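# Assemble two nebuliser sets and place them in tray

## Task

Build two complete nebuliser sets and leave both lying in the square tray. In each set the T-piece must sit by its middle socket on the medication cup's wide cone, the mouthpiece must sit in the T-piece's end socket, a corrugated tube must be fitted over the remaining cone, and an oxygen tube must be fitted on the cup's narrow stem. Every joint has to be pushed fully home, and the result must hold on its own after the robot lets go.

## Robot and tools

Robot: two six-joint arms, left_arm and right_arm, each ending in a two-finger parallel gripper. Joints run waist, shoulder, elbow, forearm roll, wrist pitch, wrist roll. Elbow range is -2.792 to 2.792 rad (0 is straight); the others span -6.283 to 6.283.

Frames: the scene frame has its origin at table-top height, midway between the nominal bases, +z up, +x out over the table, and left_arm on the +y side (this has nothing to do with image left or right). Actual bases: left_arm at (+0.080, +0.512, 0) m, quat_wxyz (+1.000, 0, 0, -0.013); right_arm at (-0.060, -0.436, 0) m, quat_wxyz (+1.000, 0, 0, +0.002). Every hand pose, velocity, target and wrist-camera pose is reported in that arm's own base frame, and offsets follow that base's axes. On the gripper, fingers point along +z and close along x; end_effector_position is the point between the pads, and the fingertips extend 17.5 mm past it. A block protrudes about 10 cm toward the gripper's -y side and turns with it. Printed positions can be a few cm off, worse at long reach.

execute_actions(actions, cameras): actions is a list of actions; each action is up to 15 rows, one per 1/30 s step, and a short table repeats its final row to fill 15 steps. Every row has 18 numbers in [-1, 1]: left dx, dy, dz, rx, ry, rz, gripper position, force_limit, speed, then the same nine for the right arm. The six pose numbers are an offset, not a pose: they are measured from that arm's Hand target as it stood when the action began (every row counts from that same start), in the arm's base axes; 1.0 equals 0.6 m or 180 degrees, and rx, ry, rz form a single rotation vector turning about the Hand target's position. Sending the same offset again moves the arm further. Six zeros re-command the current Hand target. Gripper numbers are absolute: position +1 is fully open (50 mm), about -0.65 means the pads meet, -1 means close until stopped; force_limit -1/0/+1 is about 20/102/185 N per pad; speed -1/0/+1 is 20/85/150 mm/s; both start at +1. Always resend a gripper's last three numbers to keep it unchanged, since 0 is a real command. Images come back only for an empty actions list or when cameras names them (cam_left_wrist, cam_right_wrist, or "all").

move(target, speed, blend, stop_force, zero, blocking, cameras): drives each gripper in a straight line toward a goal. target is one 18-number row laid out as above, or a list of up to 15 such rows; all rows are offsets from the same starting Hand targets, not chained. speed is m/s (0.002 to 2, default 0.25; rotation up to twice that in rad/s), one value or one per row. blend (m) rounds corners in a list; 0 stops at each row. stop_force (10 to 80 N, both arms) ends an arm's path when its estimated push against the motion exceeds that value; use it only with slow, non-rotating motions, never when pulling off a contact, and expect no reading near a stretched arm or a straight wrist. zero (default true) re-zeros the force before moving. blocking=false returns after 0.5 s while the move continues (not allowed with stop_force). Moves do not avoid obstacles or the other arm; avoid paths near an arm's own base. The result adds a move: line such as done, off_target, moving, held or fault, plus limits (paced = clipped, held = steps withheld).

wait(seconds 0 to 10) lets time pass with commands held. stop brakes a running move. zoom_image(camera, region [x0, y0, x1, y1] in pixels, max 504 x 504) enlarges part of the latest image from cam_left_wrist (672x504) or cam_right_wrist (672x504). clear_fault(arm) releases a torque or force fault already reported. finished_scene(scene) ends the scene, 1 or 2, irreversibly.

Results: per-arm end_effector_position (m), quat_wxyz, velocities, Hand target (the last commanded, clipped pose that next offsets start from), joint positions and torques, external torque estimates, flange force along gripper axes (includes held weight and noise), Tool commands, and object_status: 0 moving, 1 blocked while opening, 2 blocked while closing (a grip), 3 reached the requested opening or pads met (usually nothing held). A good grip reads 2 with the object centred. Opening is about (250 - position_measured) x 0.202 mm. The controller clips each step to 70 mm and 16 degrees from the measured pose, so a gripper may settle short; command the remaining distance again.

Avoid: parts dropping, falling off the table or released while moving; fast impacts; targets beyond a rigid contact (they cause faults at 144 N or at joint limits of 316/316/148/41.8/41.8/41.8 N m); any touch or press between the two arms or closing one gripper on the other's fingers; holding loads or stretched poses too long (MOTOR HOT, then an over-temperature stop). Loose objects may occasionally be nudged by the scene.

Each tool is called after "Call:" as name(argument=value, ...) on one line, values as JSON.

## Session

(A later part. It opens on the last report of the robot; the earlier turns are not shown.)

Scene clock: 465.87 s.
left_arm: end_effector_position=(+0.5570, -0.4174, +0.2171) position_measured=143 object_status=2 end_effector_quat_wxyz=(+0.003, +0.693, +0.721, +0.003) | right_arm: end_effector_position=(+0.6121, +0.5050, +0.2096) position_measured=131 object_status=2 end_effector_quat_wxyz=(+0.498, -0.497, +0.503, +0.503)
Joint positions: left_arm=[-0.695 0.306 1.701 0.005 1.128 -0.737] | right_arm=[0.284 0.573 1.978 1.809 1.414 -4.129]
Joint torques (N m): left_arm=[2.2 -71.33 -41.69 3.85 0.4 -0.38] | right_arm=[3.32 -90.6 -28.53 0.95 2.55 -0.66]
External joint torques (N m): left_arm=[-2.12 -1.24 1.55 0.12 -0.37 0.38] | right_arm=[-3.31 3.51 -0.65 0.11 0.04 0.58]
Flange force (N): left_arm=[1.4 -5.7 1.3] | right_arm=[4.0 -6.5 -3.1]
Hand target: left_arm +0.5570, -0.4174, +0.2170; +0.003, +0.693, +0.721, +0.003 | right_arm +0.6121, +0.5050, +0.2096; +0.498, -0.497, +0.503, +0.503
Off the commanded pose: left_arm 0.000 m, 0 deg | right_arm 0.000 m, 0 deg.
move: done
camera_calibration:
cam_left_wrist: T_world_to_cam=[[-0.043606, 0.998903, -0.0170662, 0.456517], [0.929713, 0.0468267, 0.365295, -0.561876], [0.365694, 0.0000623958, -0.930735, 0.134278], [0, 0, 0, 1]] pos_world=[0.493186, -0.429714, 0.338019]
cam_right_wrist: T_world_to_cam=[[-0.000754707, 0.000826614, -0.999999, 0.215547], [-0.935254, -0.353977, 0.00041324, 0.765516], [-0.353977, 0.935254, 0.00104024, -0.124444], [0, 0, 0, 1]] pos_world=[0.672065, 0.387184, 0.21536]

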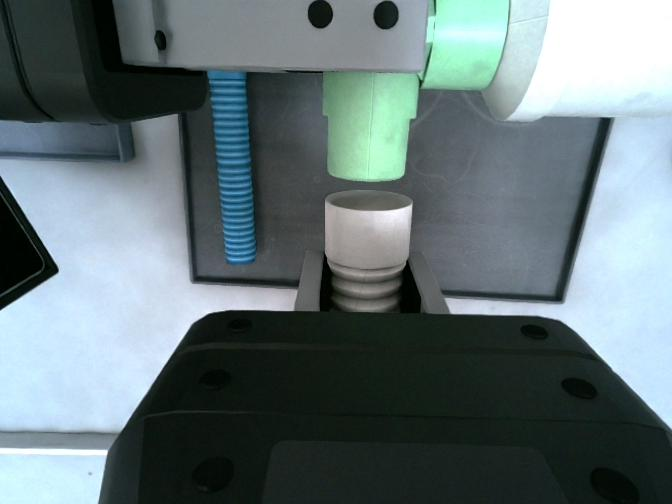

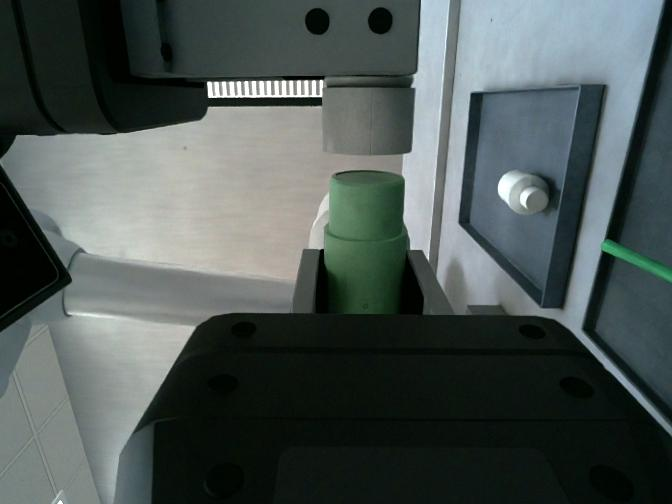

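Call:
move(target=[-0.005,-0.0030,0,0,0,-0.0061,-1,0.2,-0.6,0,0,0,0,0,0,-1,0,-0.8], speed=0.05, cameras=["all"])

Call:
zoom_image(camera="cam_left_wrist", region=[310, 70, 430, 190])

Call:
zoom_image(camera="cam_left_wrist", region=[310, 180, 430, 300])

Scene clock: 468.00 s.
left_arm: end_effector_position=(+0.5540, -0.4192, +0.2170) position_measured=143 object_status=2 end_effector_quat_wxyz=(+0.003, +0.700, +0.715, +0.003) | right_arm: end_effector_position=(+0.6121, +0.5050, +0.2096) position_measured=131 object_status=2 end_effector_quat_wxyz=(+0.498, -0.497, +0.503, +0.503)
Joint positions: left_arm=[-0.699 0.304 1.704 0.005 1.127 -0.723] | right_arm=[0.284 0.573 1.978 1.809 1.414 -4.129]
Joint torques (N m): left_arm=[2.3 -70.86 -41.71 3.91 0.48 -0.42] | right_arm=[2.91 -91.01 -28.45 0.94 2.55 -0.67]
External joint torques (N m): left_arm=[-2.26 -0.89 1.78 0.04 -0.45 0.42] | right_arm=[-2.75 4.15 -0.69 0.11 0.04 0.6]
Flange force (N): left_arm=[1.2 -5.8 2.0] | right_arm=[4.9 -7.0 -2.1]
Hand target: left_arm +0.5540, -0.4192, +0.2170; +0.003, +0.700, +0.715, +0.002 | right_arm +0.6121, +0.5050, +0.2096; +0.498, -0.497, +0.503, +0.503
Off the commanded pose: left_arm 0.000 m, 0 deg | right_arm 0.000 m, 0 deg.
move: done
camera_calibration:
cam_left_wrist: T_world_to_cam=[[-0.024494, 0.999555, -0.0170231, 0.447818], [0.930449, 0.0290214, 0.365271, -0.566846], [0.365602, -0.00689221, -0.930746, 0.132521], [0, 0, 0, 1]] pos_world=[0.48994, -0.430254, 0.338019]
cam_right_wrist: T_world_to_cam=[[-0.000754707, 0.000826614, -0.999999, 0.215547], [-0.935254, -0.353977, 0.00041324, 0.765516], [-0.353977, 0.935254, 0.00104024, -0.124444], [0, 0, 0, 1]] pos_world=[0.672065, 0.387184, 0.21536]

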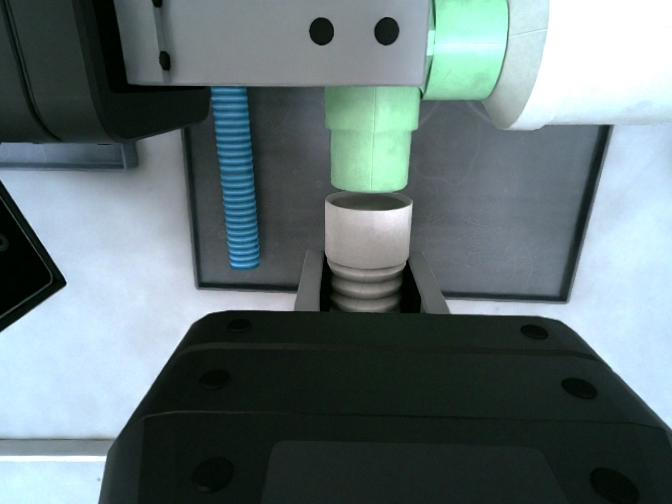

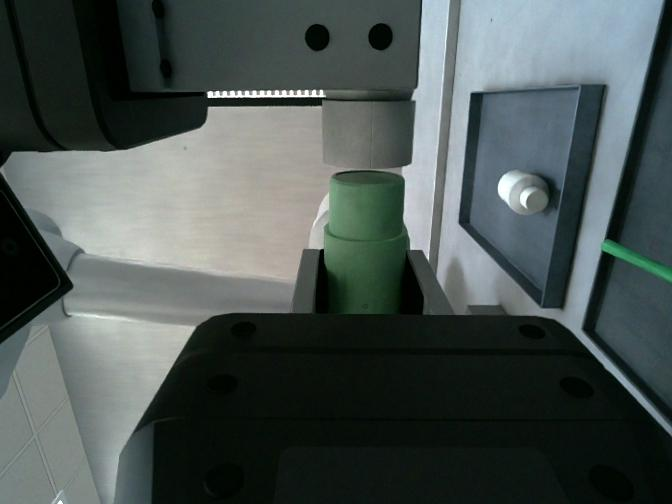

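Scaled by 4.200 from the camera's 672x504 image, which has a finer 960x720 frame.

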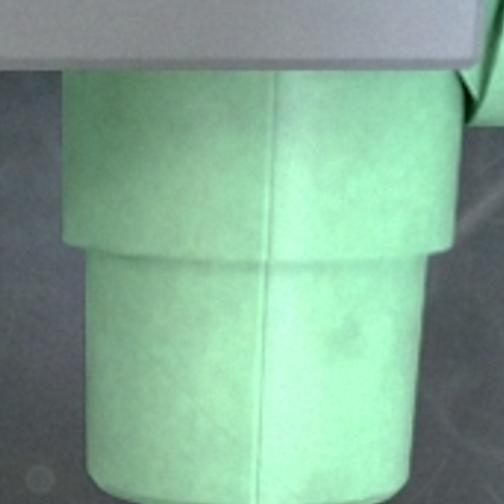

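Scaled by 4.200 from the camera's 672x504 image, which has a finer 960x720 frame.

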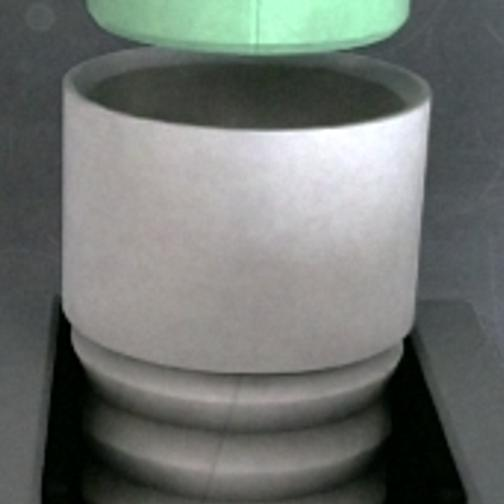

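Call:
move(target=[-0.05,-0.0017,0,0,0,0,-1,0.2,-0.6,0,0,0,0,0,0,-1,0,-0.8], speed=0.02, stop_force=25, cameras=["all"])

Call:
zoom_image(camera="cam_left_wrist", region=[310, 130, 430, 250])

Scene clock: 470.17 s.
left_arm: end_effector_position=(+0.5337, -0.4199, +0.2171) position_measured=143 object_status=2 end_effector_quat_wxyz=(+0.003, +0.700, +0.715, +0.003) | right_arm: end_effector_position=(+0.6120, +0.5050, +0.2096) position_measured=131 object_status=2 end_effector_quat_wxyz=(+0.497, -0.497, +0.503, +0.503)
Joint positions: left_arm=[-0.72 0.28 1.735 0.006 1.119 -0.743] | right_arm=[0.284 0.573 1.978 1.809 1.414 -4.129]
Joint torques (N m): left_arm=[-13.61 -74.05 -34.07 -3.09 6.44 -0.61] | right_arm=[-10.13 -83.58 -40.43 7.5 -4.04 -0.37]
External joint torques (N m): left_arm=[13.58 5 -5.51 7.01 -6.4 0.61] | right_arm=[10.23 -3.68 11.33 -6.45 6.63 0.29]
Flange force (N): left_arm=[5.9 25.7 9.2] | right_arm=[-2.6 26.0 -7.3]
Hand target: left_arm +0.5337, -0.4199, +0.2171; +0.003, +0.700, +0.715, +0.003 (not the last commanded pose) | right_arm +0.6121, +0.5050, +0.2096; +0.498, -0.497, +0.503, +0.503
Off the commanded pose: left_arm 0.010 m, 0 deg | right_arm 0.000 m, 0 deg.
move: contact (left_arm)
camera_calibration:
cam_left_wrist: T_world_to_cam=[[-0.0244481, 0.999554, -0.0171294, 0.448031], [0.930253, 0.0290212, 0.365769, -0.54792], [0.366103, -0.00699229, -0.930548, 0.139629], [0, 0, 0, 1]] pos_world=[0.469539, -0.430954, 0.338018]
cam_right_wrist: T_world_to_cam=[[-0.000754754, 0.000826384, -0.999999, 0.215547], [-0.935221, -0.354065, 0.000413268, 0.765435], [-0.354064, 0.93522, 0.00104008, -0.124408], [0, 0, 0, 1]] pos_world=[0.671965, 0.387184, 0.21536]

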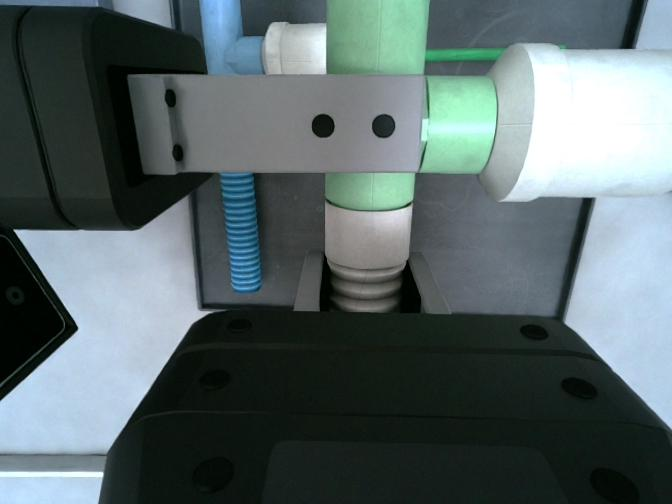

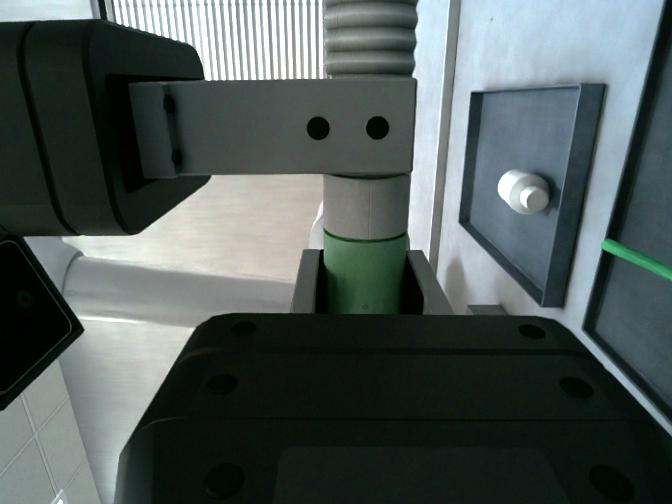

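Scaled by 4.200 from the camera's 672x504 image, which has a finer 960x720 frame.

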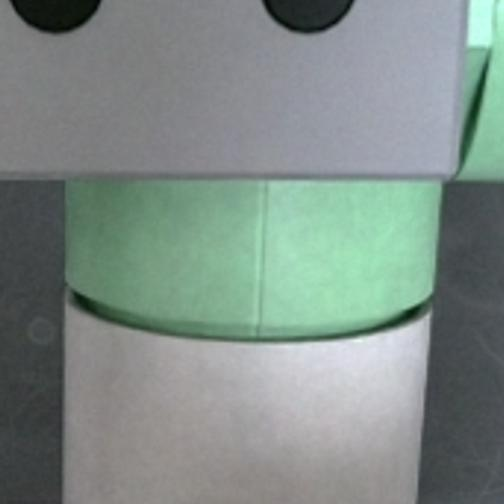

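Call:
move(target=[-0.02,-0.0006,0,0,0,0,-1,0.2,-0.6,0,0,0,0,0,0,-1,0,-0.8], speed=0.015, stop_force=75, zero=false, cameras=["all"])

Call:
zoom_image(camera="cam_left_wrist", region=[310, 130, 430, 250])

Call:
zoom_image(camera="cam_right_wrist", region=[310, 180, 430, 300])

Scene clock: 471.47 s.
left_arm: end_effector_position=(+0.5305, -0.4200, +0.2171) position_measured=143 object_status=2 end_effector_quat_wxyz=(+0.004, +0.700, +0.715, +0.003) | right_arm: end_effector_position=(+0.6120, +0.5050, +0.2096) position_measured=131 object_status=2 end_effector_quat_wxyz=(+0.498, -0.497, +0.503, +0.503)
Joint positions: left_arm=[-0.723 0.277 1.741 0.006 1.117 -0.747] | right_arm=[0.284 0.573 1.978 1.809 1.414 -4.129]
Joint torques (N m): left_arm=[-38.42 -79.2 -13.75 -13.85 18.94 -0.7] | right_arm=[-39.37 -76.22 -64.16 20.27 -14.42 -0.08]
External joint torques (N m): left_arm=[38.48 10.58 -25.94 17.78 -18.92 0.7] | right_arm=[39.39 -10.48 35.11 -19.21 17 0.01]
Flange force (N): left_arm=[6.1 83.4 14.4] | right_arm=[-6.4 84.3 -7.0]
Hand target: left_arm +0.5305, -0.4200, +0.2171; +0.004, +0.700, +0.715, +0.003 (not the last commanded pose) | right_arm +0.6121, +0.5050, +0.2096; +0.498, -0.497, +0.503, +0.503
Off the commanded pose: left_arm 0.009 m, 0 deg | right_arm 0.000 m, 0 deg.
move: contact (left_arm)
camera_calibration:
cam_left_wrist: T_world_to_cam=[[-0.0243996, 0.999554, -0.0172417, 0.447968], [0.929976, 0.0290227, 0.366474, -0.545048], [0.366811, -0.00709252, -0.930269, 0.140332], [0, 0, 0, 1]] pos_world=[0.466337, -0.430954, 0.338016]
cam_right_wrist: T_world_to_cam=[[-0.000754707, 0.000826614, -0.999999, 0.215547], [-0.935254, -0.353977, 0.00041324, 0.765423], [-0.353977, 0.935254, 0.00104024, -0.12448], [0, 0, 0, 1]] pos_world=[0.671965, 0.387184, 0.21536]

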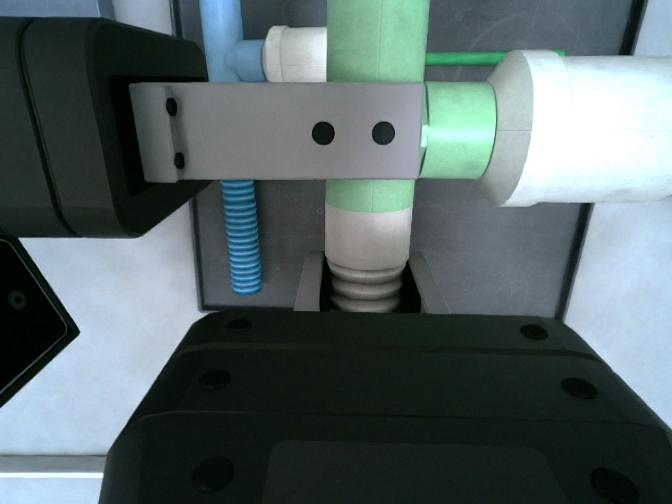

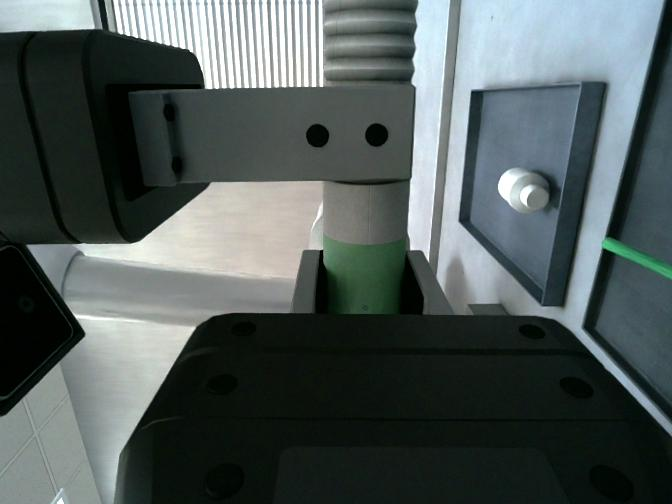

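Scaled by 4.200 from the camera's 672x504 image, which has a finer 960x720 frame.

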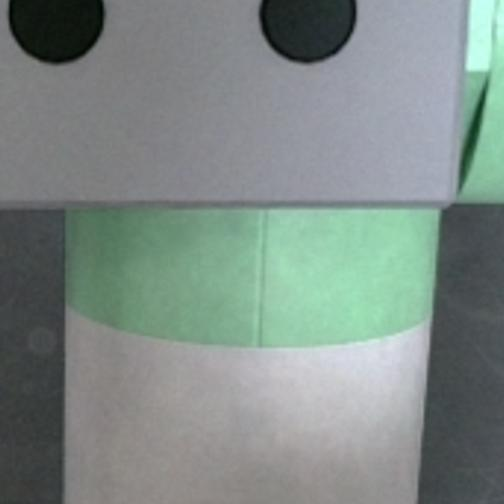

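Scaled by 4.200 from the camera's 672x504 image, which has a finer 960x720 frame.

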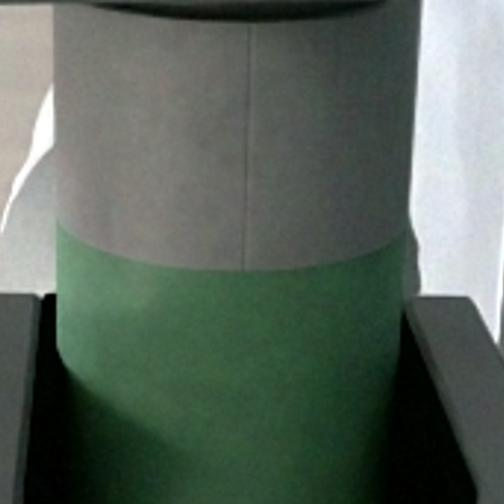

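Call:
move(target=[[0.0025,0,0,0,0,0,-1,0.2,-0.6,0,0,0,0,0,0,-1,0,-0.8],[0.0025,0,0,0,0,0,0.6,-0.4,-0.6,0,0,0,0,0,0,-1,0,-0.8],[0.0025,0,0.14,0,0,0,0.6,-0.4,-0.6,0,0,0,0,0,0,-1,0,-0.8]], speed=[0.02,0.02,0.12], cameras=["all"])

Scene clock: 474.53 s.
left_arm: end_effector_position=(+0.5320, -0.4199, +0.3012) position_measured=63 object_status=3 end_effector_quat_wxyz=(+0.004, +0.700, +0.715, +0.003) | right_arm: end_effector_position=(+0.6121, +0.5050, +0.2096) position_measured=131 object_status=2 end_effector_quat_wxyz=(+0.498, -0.497, +0.503, +0.503)
Joint positions: left_arm=[-0.721 0.229 1.641 0.006 1.264 -0.744] | right_arm=[0.284 0.573 1.978 1.809 1.414 -4.129]
Joint torques (N m): left_arm=[2 -65.27 -44.1 4.1 0.47 -0.4] | right_arm=[2.94 -91.21 -28.37 1.02 2.59 -0.72]
External joint torques (N m): left_arm=[-2.16 -1.07 1.88 0.07 -0.45 0.4] | right_arm=[-2.96 4.07 -0.72 0.04 0 0.64]
Flange force (N): left_arm=[1.6 -6.0 2.6] | right_arm=[4.7 -7.1 -2.4]
Hand target: left_arm +0.5320, -0.4200, +0.3011; +0.004, +0.700, +0.715, +0.003 | right_arm +0.6121, +0.5050, +0.2096; +0.498, -0.497, +0.503, +0.503
Off the commanded pose: left_arm 0.000 m, 0 deg | right_arm 0.000 m, 0 deg.
move: done
camera_calibration:
cam_left_wrist: T_world_to_cam=[[-0.0243643, 0.999553, -0.0173352, 0.449476], [0.929977, 0.0290241, 0.366471, -0.577262], [0.36681, -0.0071925, -0.930268, 0.217974], [0, 0, 0, 1]] pos_world=[0.467837, -0.430953, 0.422116]
cam_right_wrist: T_world_to_cam=[[-0.000754707, 0.000826614, -0.999999, 0.215547], [-0.935254, -0.353977, 0.00041324, 0.765516], [-0.353977, 0.935254, 0.00104024, -0.124444], [0, 0, 0, 1]] pos_world=[0.672065, 0.387184, 0.21536]

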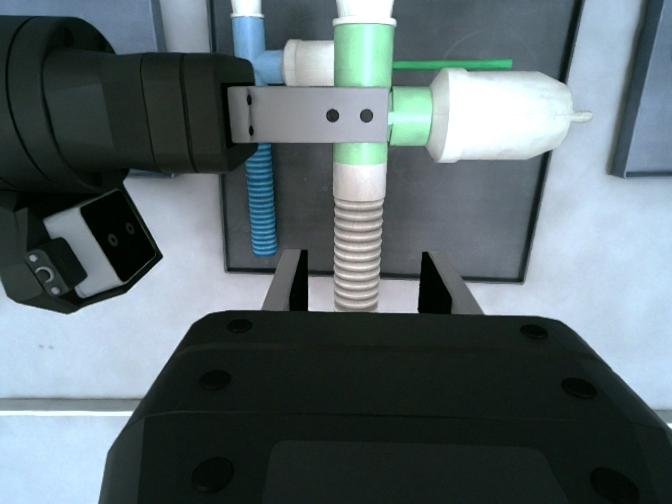

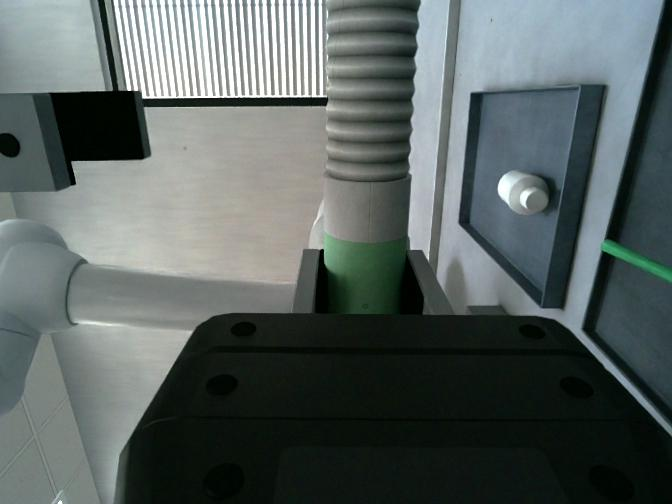

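Call:
move(target=[[-0.08,0,0.0,0,0,0.15,0.3,-0.4,-0.6,0,-0.2833,0,0,0,0,-1,0,-0.8],[-0.239,-0.0375,-0.2352,0,0,0.5017,0.3,-0.4,-0.6,0,-0.567,0,0,0,0,-1,0,-0.8]], speed=[0.2,0.25], blend=[0.03,0], cameras=["cam_left_wrist"])

Scene clock: 478.53 s.
left_arm: end_effector_position=(+0.3886, -0.4425, +0.1600) position_measured=107 object_status=3 end_effector_quat_wxyz=(+0.000, -0.013, +1.000, +0.005) | right_arm: end_effector_position=(+0.6121, +0.1648, +0.2096) position_measured=131 object_status=2 end_effector_quat_wxyz=(+0.498, -0.497, +0.503, +0.503)
Joint positions: left_arm=[-0.912 0.202 1.956 0.007 0.991 -2.513] | right_arm=[-0.258 0.549 2.026 1.352 1.708 -4.15]
Joint torques (N m): left_arm=[2.34 -57.72 -38.57 3.58 0.36 -0.39] | right_arm=[3.59 -85.79 -25.85 1.96 2.65 -0.66]
External joint torques (N m): left_arm=[-2.2 -0.83 1.7 0.07 -0.41 0.39] | right_arm=[-3.34 3.04 -0.83 0.16 -0.02 0.58]
Flange force (N): left_arm=[5.3 1.6 1.6] | right_arm=[3.4 -3.9 -5.9]
Hand target: left_arm +0.3886, -0.4425, +0.1600; +0.000, -0.013, +1.000, +0.005 | right_arm +0.6121, +0.1648, +0.2096; +0.498, -0.497, +0.503, +0.503
Off the commanded pose: left_arm 0.000 m, 0 deg | right_arm 0.000 m, 0 deg.
move: done
camera_calibration:
cam_left_wrist: T_world_to_cam=[[-0.999409, -0.0297489, -0.0172321, 0.389605], [-0.0339957, 0.929818, 0.366445, 0.381661], [0.00512139, 0.366814, -0.93028, 0.445091], [0, 0, 0, 1]] pos_world=[0.40007, -0.506551, 0.280916]
Images, in order (width x height): cam_left_wrist 672x504.

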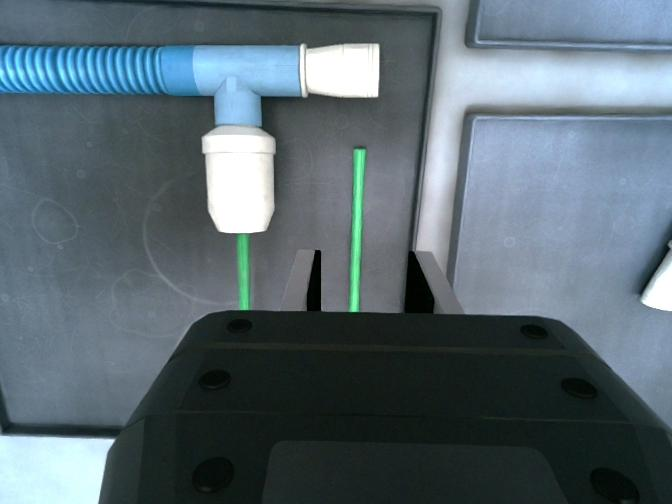

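Call:
zoom_image(camera="cam_left_wrist", region=[300, 140, 420, 320])

Scaled by 2.800 from the camera's 672x504 image, which has a finer 960x720 frame.

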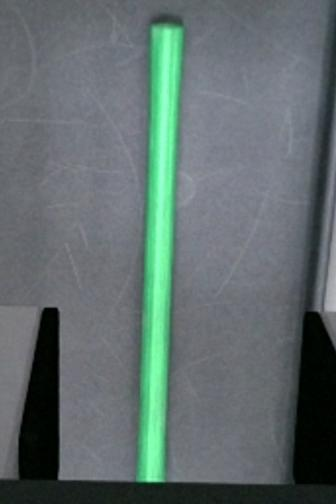

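Call:
move(target=[[-0.005,0.0027,-0.17,0,0,-0.002,0.0,-0.4,-0.6,0,0,0,0,0,0,-1,0,-0.8],[-0.005,0.0027,-0.2320,0,0,-0.002,0.0,-0.4,-0.6,0,0,0,0,0,0,-1,0,-0.8],[-0.005,0.0027,-0.2320,0,0,-0.002,-1,-0.2,-0.6,0,0,0,0,0,0,-1,0,-0.8]], speed=[0.2,0.08,0.05], blend=[0.01,0,0], cameras=["cam_left_wrist"])

Scene clock: 482.17 s.
left_arm: end_effector_position=(+0.3856, -0.4408, +0.0208) position_measured=225 object_status=2 end_effector_quat_wxyz=(+0.000, -0.010, +1.000, +0.005) | right_arm: end_effector_position=(+0.6121, +0.1648, +0.2096) position_measured=131 object_status=2 end_effector_quat_wxyz=(+0.498, -0.497, +0.503, +0.503)
Joint positions: left_arm=[-0.914 0.361 2.063 0.009 0.724 -2.512] | right_arm=[-0.258 0.549 2.026 1.352 1.708 -4.15]
Joint torques (N m): left_arm=[2.18 -66.13 -30.49 2.78 0.32 -0.41] | right_arm=[2.96 -86.46 -25.89 1.99 2.57 -0.66]
External joint torques (N m): left_arm=[-1.98 -0.99 1.33 0.1 -0.38 0.41] | right_arm=[-2.76 3.92 -0.73 0.12 0.06 0.58]
Flange force (N): left_arm=[4.7 1.5 0.0] | right_arm=[4.7 -4.7 -5.2]
Hand target: left_arm +0.3856, -0.4408, +0.0208; +0.000, -0.010, +1.000, +0.005 | right_arm +0.6121, +0.1648, +0.2096; +0.498, -0.497, +0.503, +0.503
Off the commanded pose: left_arm 0.000 m, 0 deg | right_arm 0.000 m, 0 deg.
move: done
camera_calibration:
cam_left_wrist: T_world_to_cam=[[-0.999577, -0.0234526, -0.0172046, 0.387076], [-0.028128, 0.93, 0.366481, 0.428932], [0.0074053, 0.36681, -0.930266, 0.314159], [0, 0, 0, 1]] pos_world=[0.396651, -0.505066, 0.141716]
Images, in order (width x height): cam_left_wrist 672x504.

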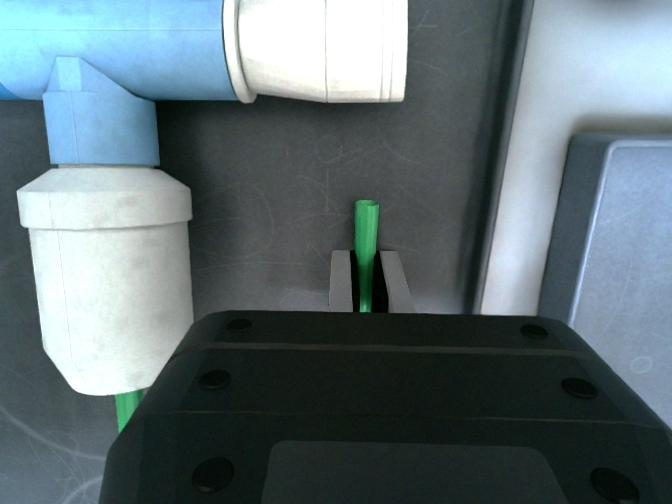

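Call:
move(target=[[0,0.02,0.17,0,0,0,-1,-0.2,-0.6,0,0,0,0,0,0,-1,0,-0.8],[0.154,0.3213,0.3395,0,0,0,-1,-0.2,-0.6,0,0,0,0,0,0,-1,0,-0.8],[0.154,0.3213,0.3395,0,0,0,-1,-0.2,-0.6,0,0.567,0,0,0,0,-1,0,-0.8]], speed=[0.15,0.25,0.2], blend=[0.03,0,0], cameras=["all"])

Scene clock: 486.43 s.
left_arm: end_effector_position=(+0.4780, -0.2481, +0.2245) position_measured=225 object_status=2 end_effector_quat_wxyz=(+0.000, -0.010, +1.000, +0.005) | right_arm: end_effector_position=(+0.6121, +0.5050, +0.2096) position_measured=131 object_status=2 end_effector_quat_wxyz=(+0.498, -0.497, +0.503, +0.503)
Joint positions: left_arm=[-0.547 0.067 1.98 0.009 1.099 -2.142] | right_arm=[0.284 0.573 1.978 1.809 1.414 -4.129]
Joint torques (N m): left_arm=[2.34 -46.24 -40.99 3.78 0.39 -0.39] | right_arm=[3 -90.65 -28.33 1.02 2.67 -0.65]
External joint torques (N m): left_arm=[-2.15 -0.27 1.74 0.1 -0.43 0.39] | right_arm=[-2.95 3.7 -0.77 0.03 -0.08 0.58]
Flange force (N): left_arm=[4.8 -1.1 2.6] | right_arm=[4.2 -6.8 -2.4]
Hand target: left_arm +0.4780, -0.2481, +0.2245; +0.000, -0.010, +1.000, +0.005 | right_arm +0.6121, +0.5050, +0.2096; +0.498, -0.497, +0.503, +0.503
Off the commanded pose: left_arm 0.000 m, 0 deg | right_arm 0.000 m, 0 deg.
move: done
camera_calibration:
cam_left_wrist: T_world_to_cam=[[-0.999577, -0.0234526, -0.0172046, 0.487463], [-0.028128, 0.93, 0.366481, 0.177575], [0.0074053, 0.36681, -0.930266, 0.432249], [0, 0, 0, 1]] pos_world=[0.489051, -0.312266, 0.345416]
cam_right_wrist: T_world_to_cam=[[-0.00075466, 0.000826845, -0.999999, 0.215547], [-0.935287, -0.35389, 0.000413212, 0.765505], [-0.35389, 0.935287, 0.0010404, -0.124516], [0, 0, 0, 1]] pos_world=[0.672064, 0.387184, 0.21536]

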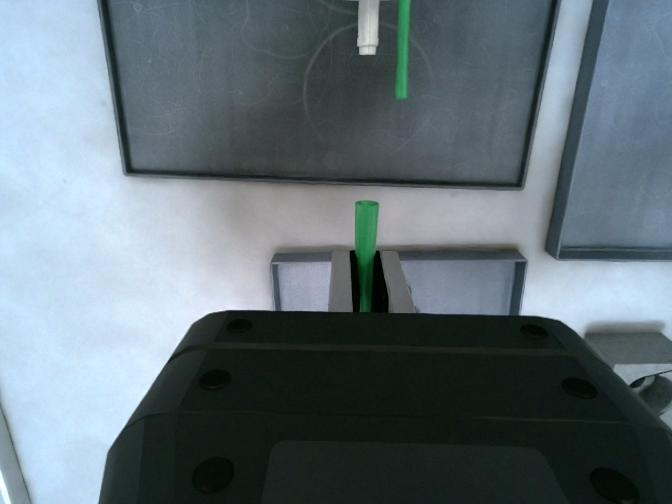

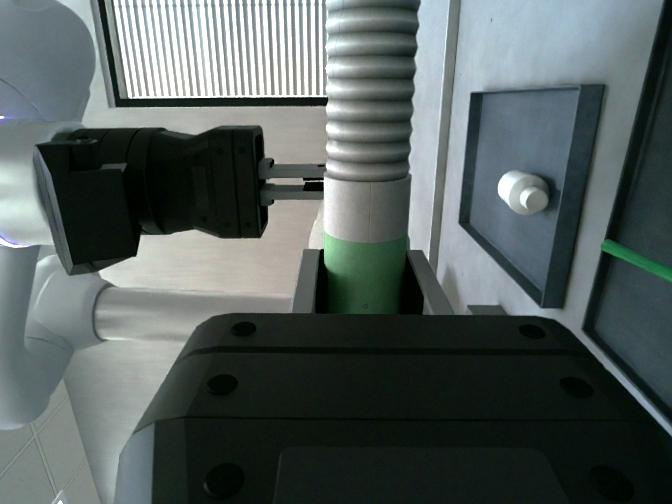

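Call:
move(target=[0,-0.0367,0,0,0,0,-1,-0.2,-0.6,0,0,0,0,0,0,-1,0,-0.8], speed=0.1, cameras=["cam_left_wrist"])

Call:
zoom_image(camera="cam_left_wrist", region=[300, 0, 440, 160])

Call:
zoom_image(camera="cam_left_wrist", region=[320, 180, 420, 320])

Scene clock: 487.40 s.
left_arm: end_effector_position=(+0.4780, -0.2701, +0.2245) position_measured=225 object_status=2 end_effector_quat_wxyz=(+0.000, -0.010, +1.000, +0.005) | right_arm: end_effector_position=(+0.6121, +0.5050, +0.2096) position_measured=131 object_status=2 end_effector_quat_wxyz=(+0.498, -0.497, +0.503, +0.503)
Joint positions: left_arm=[-0.581 0.084 1.962 0.009 1.101 -2.177] | right_arm=[0.284 0.573 1.978 1.809 1.414 -4.129]
Joint torques (N m): left_arm=[2.19 -47.73 -41 3.8 0.4 -0.38] | right_arm=[3.24 -91.07 -28.49 0.92 2.58 -0.65]
External joint torques (N m): left_arm=[-1.98 -0.55 1.7 0.09 -0.43 0.38] | right_arm=[-3.07 3.95 -0.66 0.13 0.01 0.57]
Flange force (N): left_arm=[4.9 -0.5 2.3] | right_arm=[4.7 -6.8 -2.6]
Hand target: left_arm +0.4780, -0.2701, +0.2245; +0.000, -0.010, +1.000, +0.005 | right_arm +0.6121, +0.5050, +0.2096; +0.498, -0.497, +0.503, +0.503
Off the commanded pose: left_arm 0.000 m, 0 deg | right_arm 0.000 m, 0 deg.
move: done
camera_calibration:
cam_left_wrist: T_world_to_cam=[[-0.999577, -0.0234526, -0.0172046, 0.486947], [-0.028128, 0.93, 0.366481, 0.198035], [0.0074053, 0.36681, -0.930266, 0.440319], [0, 0, 0, 1]] pos_world=[0.489051, -0.334266, 0.345416]
Images, in order (width x height): cam_left_wrist 672x504.

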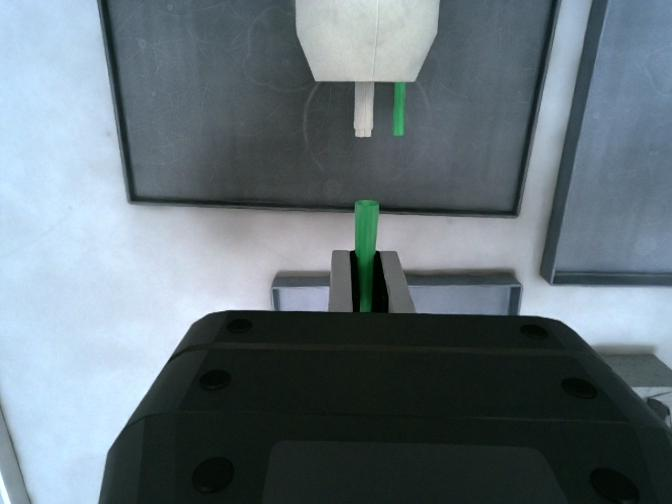

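Scaled by 3.150 from the camera's 672x504 image, which has a finer 960x720 frame.

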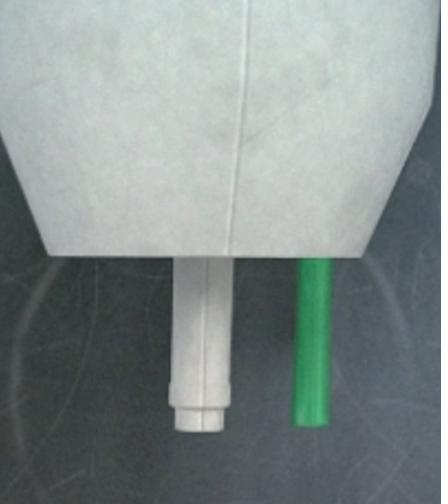

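Scaled by 3.600 from the camera's 672x504 image, which has a finer 960x720 frame.

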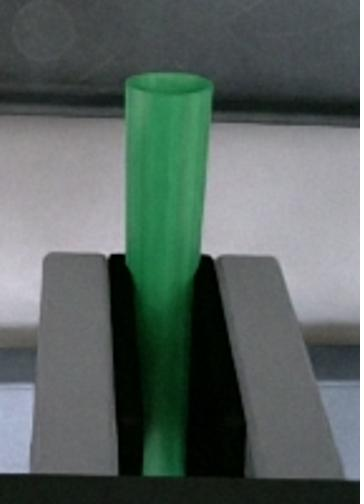

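Call:
move(target=[0.0037,-0.0133,0,0,0,-0.0028,-1,-0.2,-0.6,0,0,0,0,0,0,-1,0,-0.8], speed=0.1, cameras=["cam_left_wrist"])

Call:
zoom_image(camera="cam_left_wrist", region=[280, 20, 460, 170])

Call:
zoom_image(camera="cam_left_wrist", region=[330, 90, 410, 190])

Call:
zoom_image(camera="cam_left_wrist", region=[330, 190, 410, 290])

Scene clock: 488.93 s.
left_arm: end_effector_position=(+0.4803, -0.2780, +0.2245) position_measured=225 object_status=2 end_effector_quat_wxyz=(+0.000, -0.006, +1.000, +0.005) | right_arm: end_effector_position=(+0.6121, +0.5050, +0.2096) position_measured=131 object_status=2 end_effector_quat_wxyz=(+0.498, -0.497, +0.503, +0.503)
Joint positions: left_arm=[-0.591 0.093 1.951 0.009 1.102 -2.178] | right_arm=[0.284 0.573 1.978 1.809 1.414 -4.129]
Joint torques (N m): left_arm=[2.38 -48.66 -41.1 3.77 0.35 -0.43] | right_arm=[3.39 -90.97 -28.31 0.96 2.6 -0.72]
External joint torques (N m): left_arm=[-2.14 -0.72 1.8 0.12 -0.38 0.43] | right_arm=[-3.49 4.14 -0.79 0.1 -0.02 0.64]
Flange force (N): left_arm=[5.4 -0.4 2.2] | right_arm=[4.8 -7.5 -3.1]
Hand target: left_arm +0.4803, -0.2781, +0.2245; +0.000, -0.006, +1.000, +0.005 | right_arm +0.6121, +0.5050, +0.2096; +0.498, -0.497, +0.503, +0.503
Off the commanded pose: left_arm 0.000 m, 0 deg | right_arm 0.000 m, 0 deg.
move: done
camera_calibration:
cam_left_wrist: T_world_to_cam=[[-0.999744, -0.0146855, -0.0172044, 0.491513], [-0.0199706, 0.930218, 0.366463, 0.201619], [0.0106221, 0.366713, -0.930274, 0.441639], [0, 0, 0, 1]] pos_world=[0.490723, -0.342286, 0.345416]
Images, in order (width x height): cam_left_wrist 672x504.

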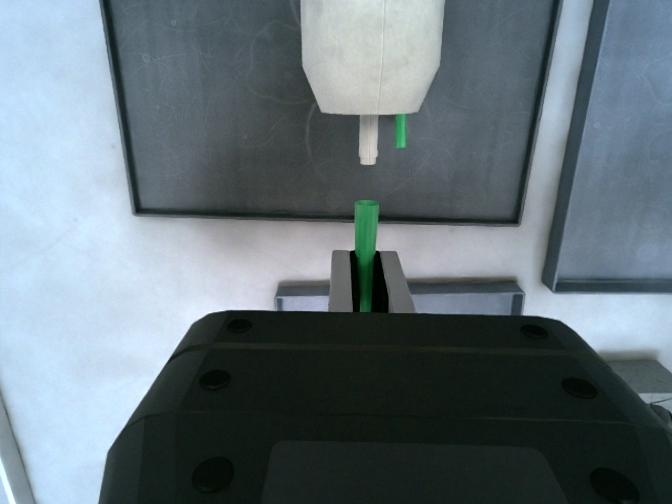

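Scaled by 2.800 from the camera's 672x504 image, which has a finer 960x720 frame.

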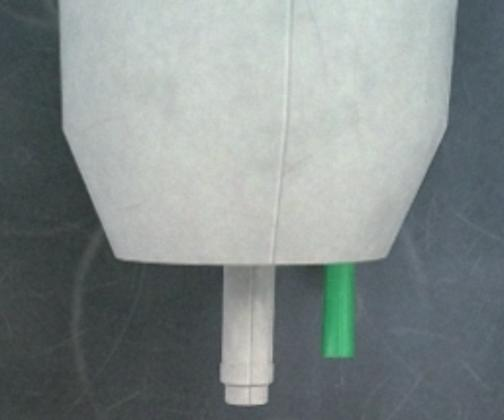

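Scaled by 5.040 from the camera's 672x504 image, which has a finer 960x720 frame.

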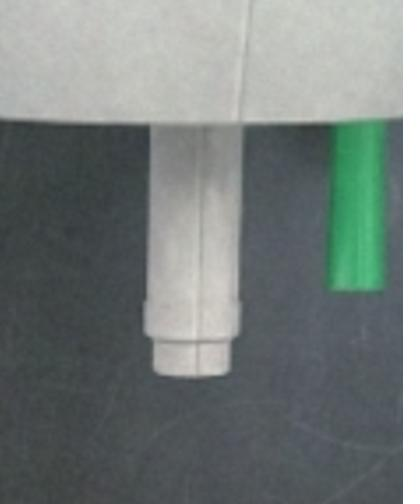

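Scaled by 5.040 from the camera's 672x504 image, which has a finer 960x720 frame.

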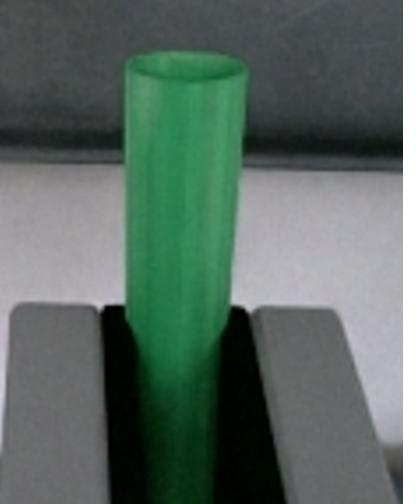

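Call:
move(target=[-0.0217,0,-0.0125,0.0087,-0.3333,0.0015,-1,-0.2,-0.6,0,0,0,0,0,0,-1,0,-0.8], speed=0.3, cameras=["cam_left_wrist"])

Call:
zoom_image(camera="cam_left_wrist", region=[280, 20, 460, 170])

Call:
zoom_image(camera="cam_left_wrist", region=[330, 90, 410, 190])

Call:
zoom_image(camera="cam_left_wrist", region=[330, 190, 410, 290])

Scene clock: 491.90 s.
left_arm: end_effector_position=(+0.4673, -0.2780, +0.2171) position_measured=225 object_status=2 end_effector_quat_wxyz=(+0.500, -0.010, +0.866, +0.014) | right_arm: end_effector_position=(+0.6121, +0.5050, +0.2096) position_measured=131 object_status=2 end_effector_quat_wxyz=(+0.498, -0.497, +0.503, +0.503)
Joint positions: left_arm=[-1.024 -0.035 2.43 1.532 0.86 -3.795] | right_arm=[0.284 0.573 1.978 1.809 1.414 -4.129]
Joint torques (N m): left_arm=[2.42 -30.76 -36 1.65 2.1 -0.48] | right_arm=[3.38 -91.13 -28.39 0.98 2.63 -0.64]
External joint torques (N m): left_arm=[-2.27 -0.3 1.44 0.01 -0.46 0.41] | right_arm=[-3.24 4.05 -0.7 0.07 -0.03 0.56]
Flange force (N): left_arm=[2.6 -0.3 -5.8] | right_arm=[4.8 -7.1 -2.8]
Hand target: left_arm +0.4672, -0.2781, +0.2170; +0.500, -0.010, +0.866, +0.014 | right_arm +0.6121, +0.5050, +0.2096; +0.498, -0.497, +0.503, +0.503
Off the commanded pose: left_arm 0.000 m, 0 deg | right_arm 0.000 m, 0 deg.
move: done
camera_calibration:
cam_left_wrist: T_world_to_cam=[[-0.484786, -0.00516938, -0.874618, 0.426479], [-0.343052, 0.920977, 0.184705, 0.391942], [0.804548, 0.389582, -0.44825, -0.0343754], [0, 0, 0, 1]] pos_world=[0.368864, -0.345373, 0.285204]
Images, in order (width x height): cam_left_wrist 672x504.

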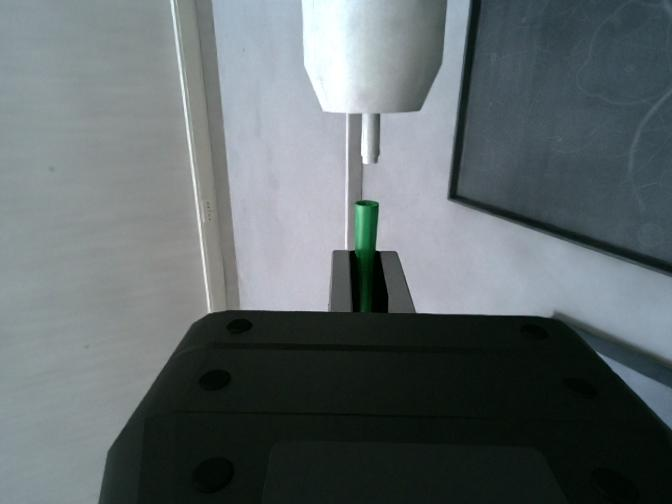

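Scaled by 2.800 from the camera's 672x504 image, which has a finer 960x720 frame.

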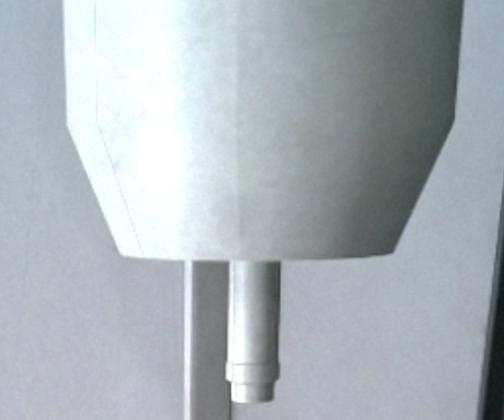

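Scaled by 5.040 from the camera's 672x504 image, which has a finer 960x720 frame.

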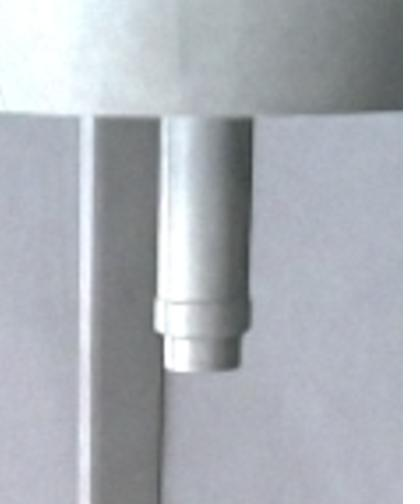

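Scaled by 5.040 from the camera's 672x504 image, which has a finer 960x720 frame.

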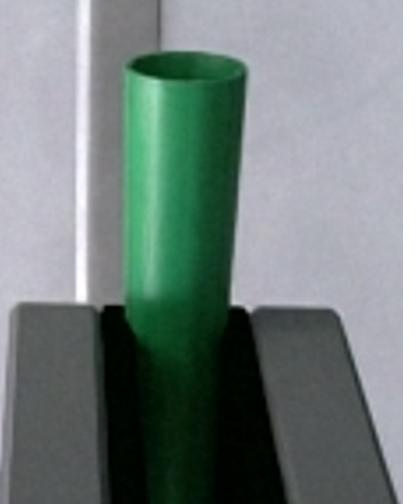

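Call:
move(target=[[-0.0002,0,-0.0011,0,0,0,-1,-0.2,-0.6,0,0,0,0,0,0,-1,0,-0.8],[0.0008,-0.055,-0.0011,0,0,0,-1,-0.2,-0.6,0,0,0,0,0,0,-1,0,-0.8]], speed=[0.02,0.025], stop_force=15, cameras=["cam_left_wrist"])

Call:
zoom_image(camera="cam_left_wrist", region=[320, 140, 420, 260])

Scene clock: 494.77 s.
left_arm: end_effector_position=(+0.4676, -0.3066, +0.2163) position_measured=225 object_status=2 end_effector_quat_wxyz=(+0.500, -0.010, +0.866, +0.014) | right_arm: end_effector_position=(+0.6121, +0.5050, +0.2096) position_measured=131 object_status=2 end_effector_quat_wxyz=(+0.498, -0.497, +0.503, +0.503)
Joint positions: left_arm=[-1.062 0.005 2.393 1.507 0.886 -3.801] | right_arm=[0.284 0.573 1.978 1.809 1.414 -4.129]
Joint torques (N m): left_arm=[-12.69 -32.88 -52.19 6.31 -6.18 -0.4] | right_arm=[23.37 -91.45 -33.3 1.33 2.82 -0.72]
External joint torques (N m): left_arm=[12.71 -1.7 17.81 -4.54 7.82 0.33] | right_arm=[-23.39 4.47 4.18 -0.27 -0.23 0.65]
Flange force (N): left_arm=[4.5 31.8 -5.6] | right_arm=[6.0 -7.1 -36.1]
Hand target: left_arm +0.4676, -0.3066, +0.2163; +0.500, -0.010, +0.866, +0.014 (not the last commanded pose) | right_arm +0.6121, +0.5050, +0.2096; +0.498, -0.497, +0.503, +0.503
Off the commanded pose: left_arm 0.004 m, 0 deg | right_arm 0.000 m, 0 deg.
move: contact (left_arm); path passed 1 of 2 targets
camera_calibration:
cam_left_wrist: T_world_to_cam=[[-0.484781, -0.00519982, -0.87462, 0.425813], [-0.343582, 0.920728, 0.184965, 0.418598], [0.804325, 0.390171, -0.448138, -0.0236443], [0, 0, 0, 1]] pos_world=[0.369266, -0.373975, 0.284403]
Images, in order (width x height): cam_left_wrist 672x504.

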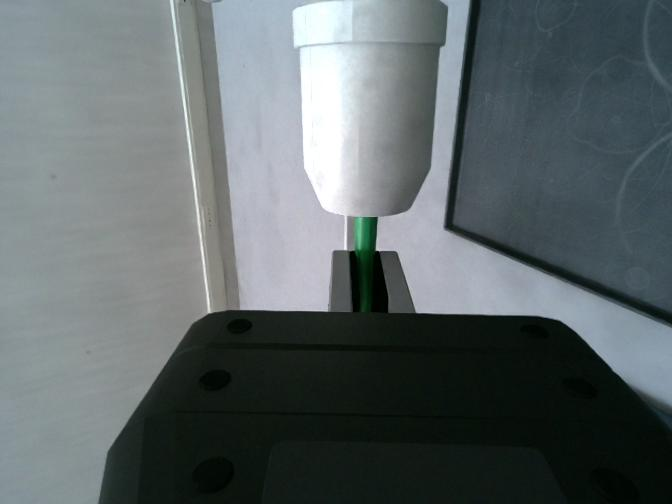

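Scaled by 4.200 from the camera's 672x504 image, which has a finer 960x720 frame.

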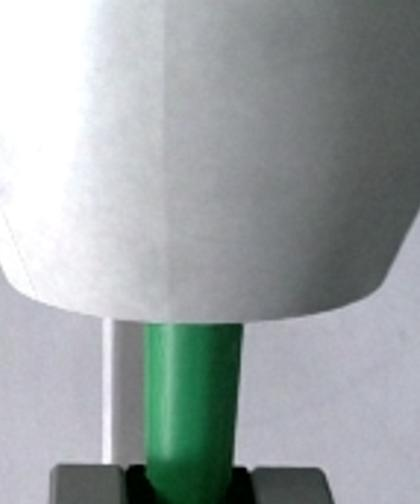

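Call:
move(target=[0.0003,-0.017,0,0,0,0,-1,-0.2,-0.6,0,0,0,0,0,0,-1,0,-0.8], speed=0.012, stop_force=50, zero=false, cameras=["cam_left_wrist"])

Call:
zoom_image(camera="cam_left_wrist", region=[320, 140, 420, 260])

Scene clock: 495.90 s.
left_arm: end_effector_position=(+0.4676, -0.3076, +0.2163) position_measured=225 object_status=2 end_effector_quat_wxyz=(+0.500, -0.010, +0.866, +0.015) | right_arm: end_effector_position=(+0.6121, +0.5050, +0.2096) position_measured=131 object_status=2 end_effector_quat_wxyz=(+0.498, -0.497, +0.503, +0.503)
Joint positions: left_arm=[-1.064 0.007 2.391 1.505 0.888 -3.801] | right_arm=[0.284 0.573 1.978 1.809 1.414 -4.129]
Joint torques (N m): left_arm=[-26.68 -31.16 -66.92 10.46 -13.71 -0.36] | right_arm=[41.36 -91.22 -38.06 1.69 3.01 -0.71]
External joint torques (N m): left_arm=[26.84 -4.23 32.42 -8.68 15.36 0.3] | right_arm=[-41.35 4.16 8.92 -0.63 -0.42 0.63]
Flange force (N): left_arm=[3.9 62.5 -6.6] | right_arm=[6.3 -5.7 -66.3]
Hand target: left_arm +0.4676, -0.3076, +0.2163; +0.500, -0.010, +0.866, +0.015 (not the last commanded pose) | right_arm +0.6121, +0.5050, +0.2096; +0.498, -0.497, +0.503, +0.503
Off the commanded pose: left_arm 0.009 m, 0 deg | right_arm 0.000 m, 0 deg.
move: contact (left_arm)
camera_calibration:
cam_left_wrist: T_world_to_cam=[[-0.484743, -0.00521507, -0.874641, 0.425755], [-0.344301, 0.920385, 0.185331, 0.4197], [0.80404, 0.390978, -0.447946, -0.0229884], [0, 0, 0, 1]] pos_world=[0.369369, -0.375077, 0.284302]
Images, in order (width x height): cam_left_wrist 672x504.

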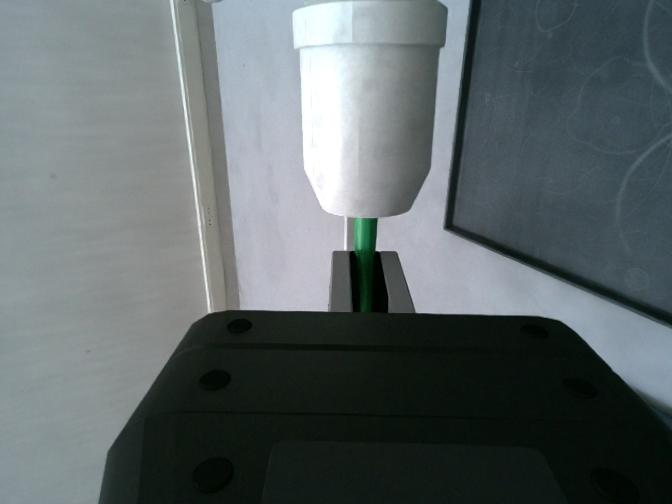

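Scaled by 4.200 from the camera's 672x504 image, which has a finer 960x720 frame.

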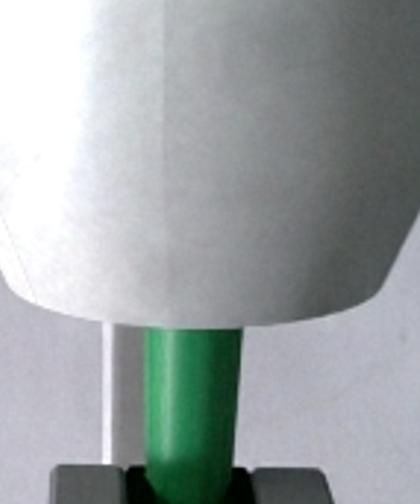

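Call:
move(target=[[0,0.0025,0,0,0,0,-1,-0.2,-0.6,0,0,0,0,0,0,-1,0,-0.8],[0,0.0025,0,0,0,0,0.2,-0.4,-0.6,0,0,0,0,0,0,-1,0,-0.8],[-0.1,0.0025,0.0583,0,0,0,0.2,-0.4,-0.6,0,0,0,0,0,0,-1,0,-0.8]], speed=[0.02,0.02,0.12], cameras=["cam_left_wrist"])

Call:
zoom_image(camera="cam_left_wrist", region=[280, 140, 480, 290])

Scene clock: 499.07 s.
left_arm: end_effector_position=(+0.4076, -0.3060, +0.2512) position_measured=123 object_status=3 end_effector_quat_wxyz=(+0.500, -0.010, +0.866, +0.015) | right_arm: end_effector_position=(+0.6121, +0.5050, +0.2096) position_measured=131 object_status=2 end_effector_quat_wxyz=(+0.498, -0.497, +0.503, +0.503)
Joint positions: left_arm=[-1.21 -0.106 2.407 1.344 1.006 -3.702] | right_arm=[0.284 0.573 1.978 1.809 1.414 -4.129]
Joint torques (N m): left_arm=[2.47 -25.59 -38.32 2.53 1.86 -0.49] | right_arm=[3.34 -90.98 -28.47 0.98 2.61 -0.65]
External joint torques (N m): left_arm=[-2.37 0.24 1.52 0.07 -0.43 0.42] | right_arm=[-3.15 3.87 -0.68 0.06 -0.02 0.58]
Flange force (N): left_arm=[3.9 0.0 -4.7] | right_arm=[4.5 -6.9 -2.8]
Hand target: left_arm +0.4076, -0.3061, +0.2513; +0.500, -0.010, +0.866, +0.015 | right_arm +0.6121, +0.5050, +0.2096; +0.498, -0.497, +0.503, +0.503
Off the commanded pose: left_arm 0.000 m, 0 deg | right_arm 0.000 m, 0 deg.
move: done
camera_calibration:
cam_left_wrist: T_world_to_cam=[[-0.484757, -0.00517863, -0.874634, 0.427306], [-0.344282, 0.920386, 0.185365, 0.391158], [0.80404, 0.390978, -0.447946, 0.0403454], [0, 0, 0, 1]] pos_world=[0.309369, -0.373577, 0.319301]
Images, in order (width x height): cam_left_wrist 672x504.

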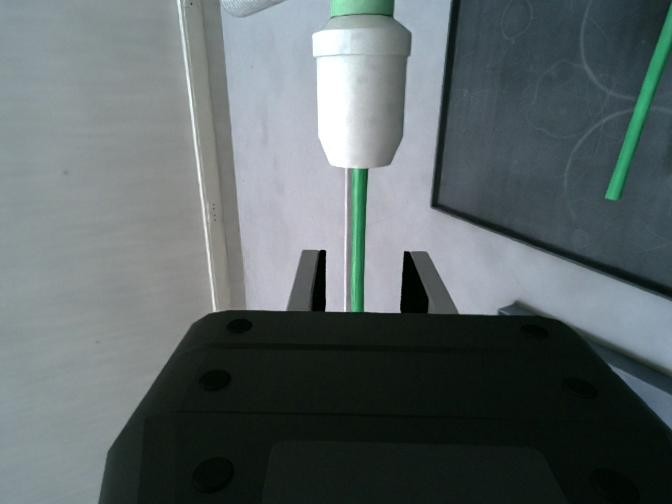

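Scaled by 2.520 from the camera's 672x504 image, which has a finer 960x720 frame.

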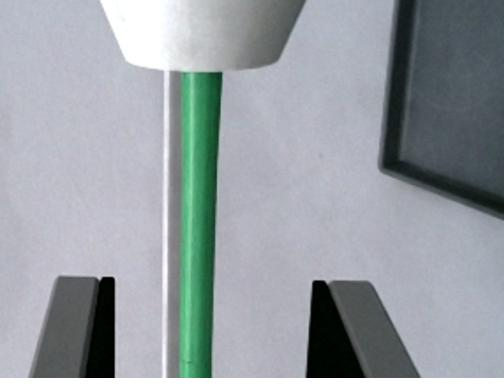

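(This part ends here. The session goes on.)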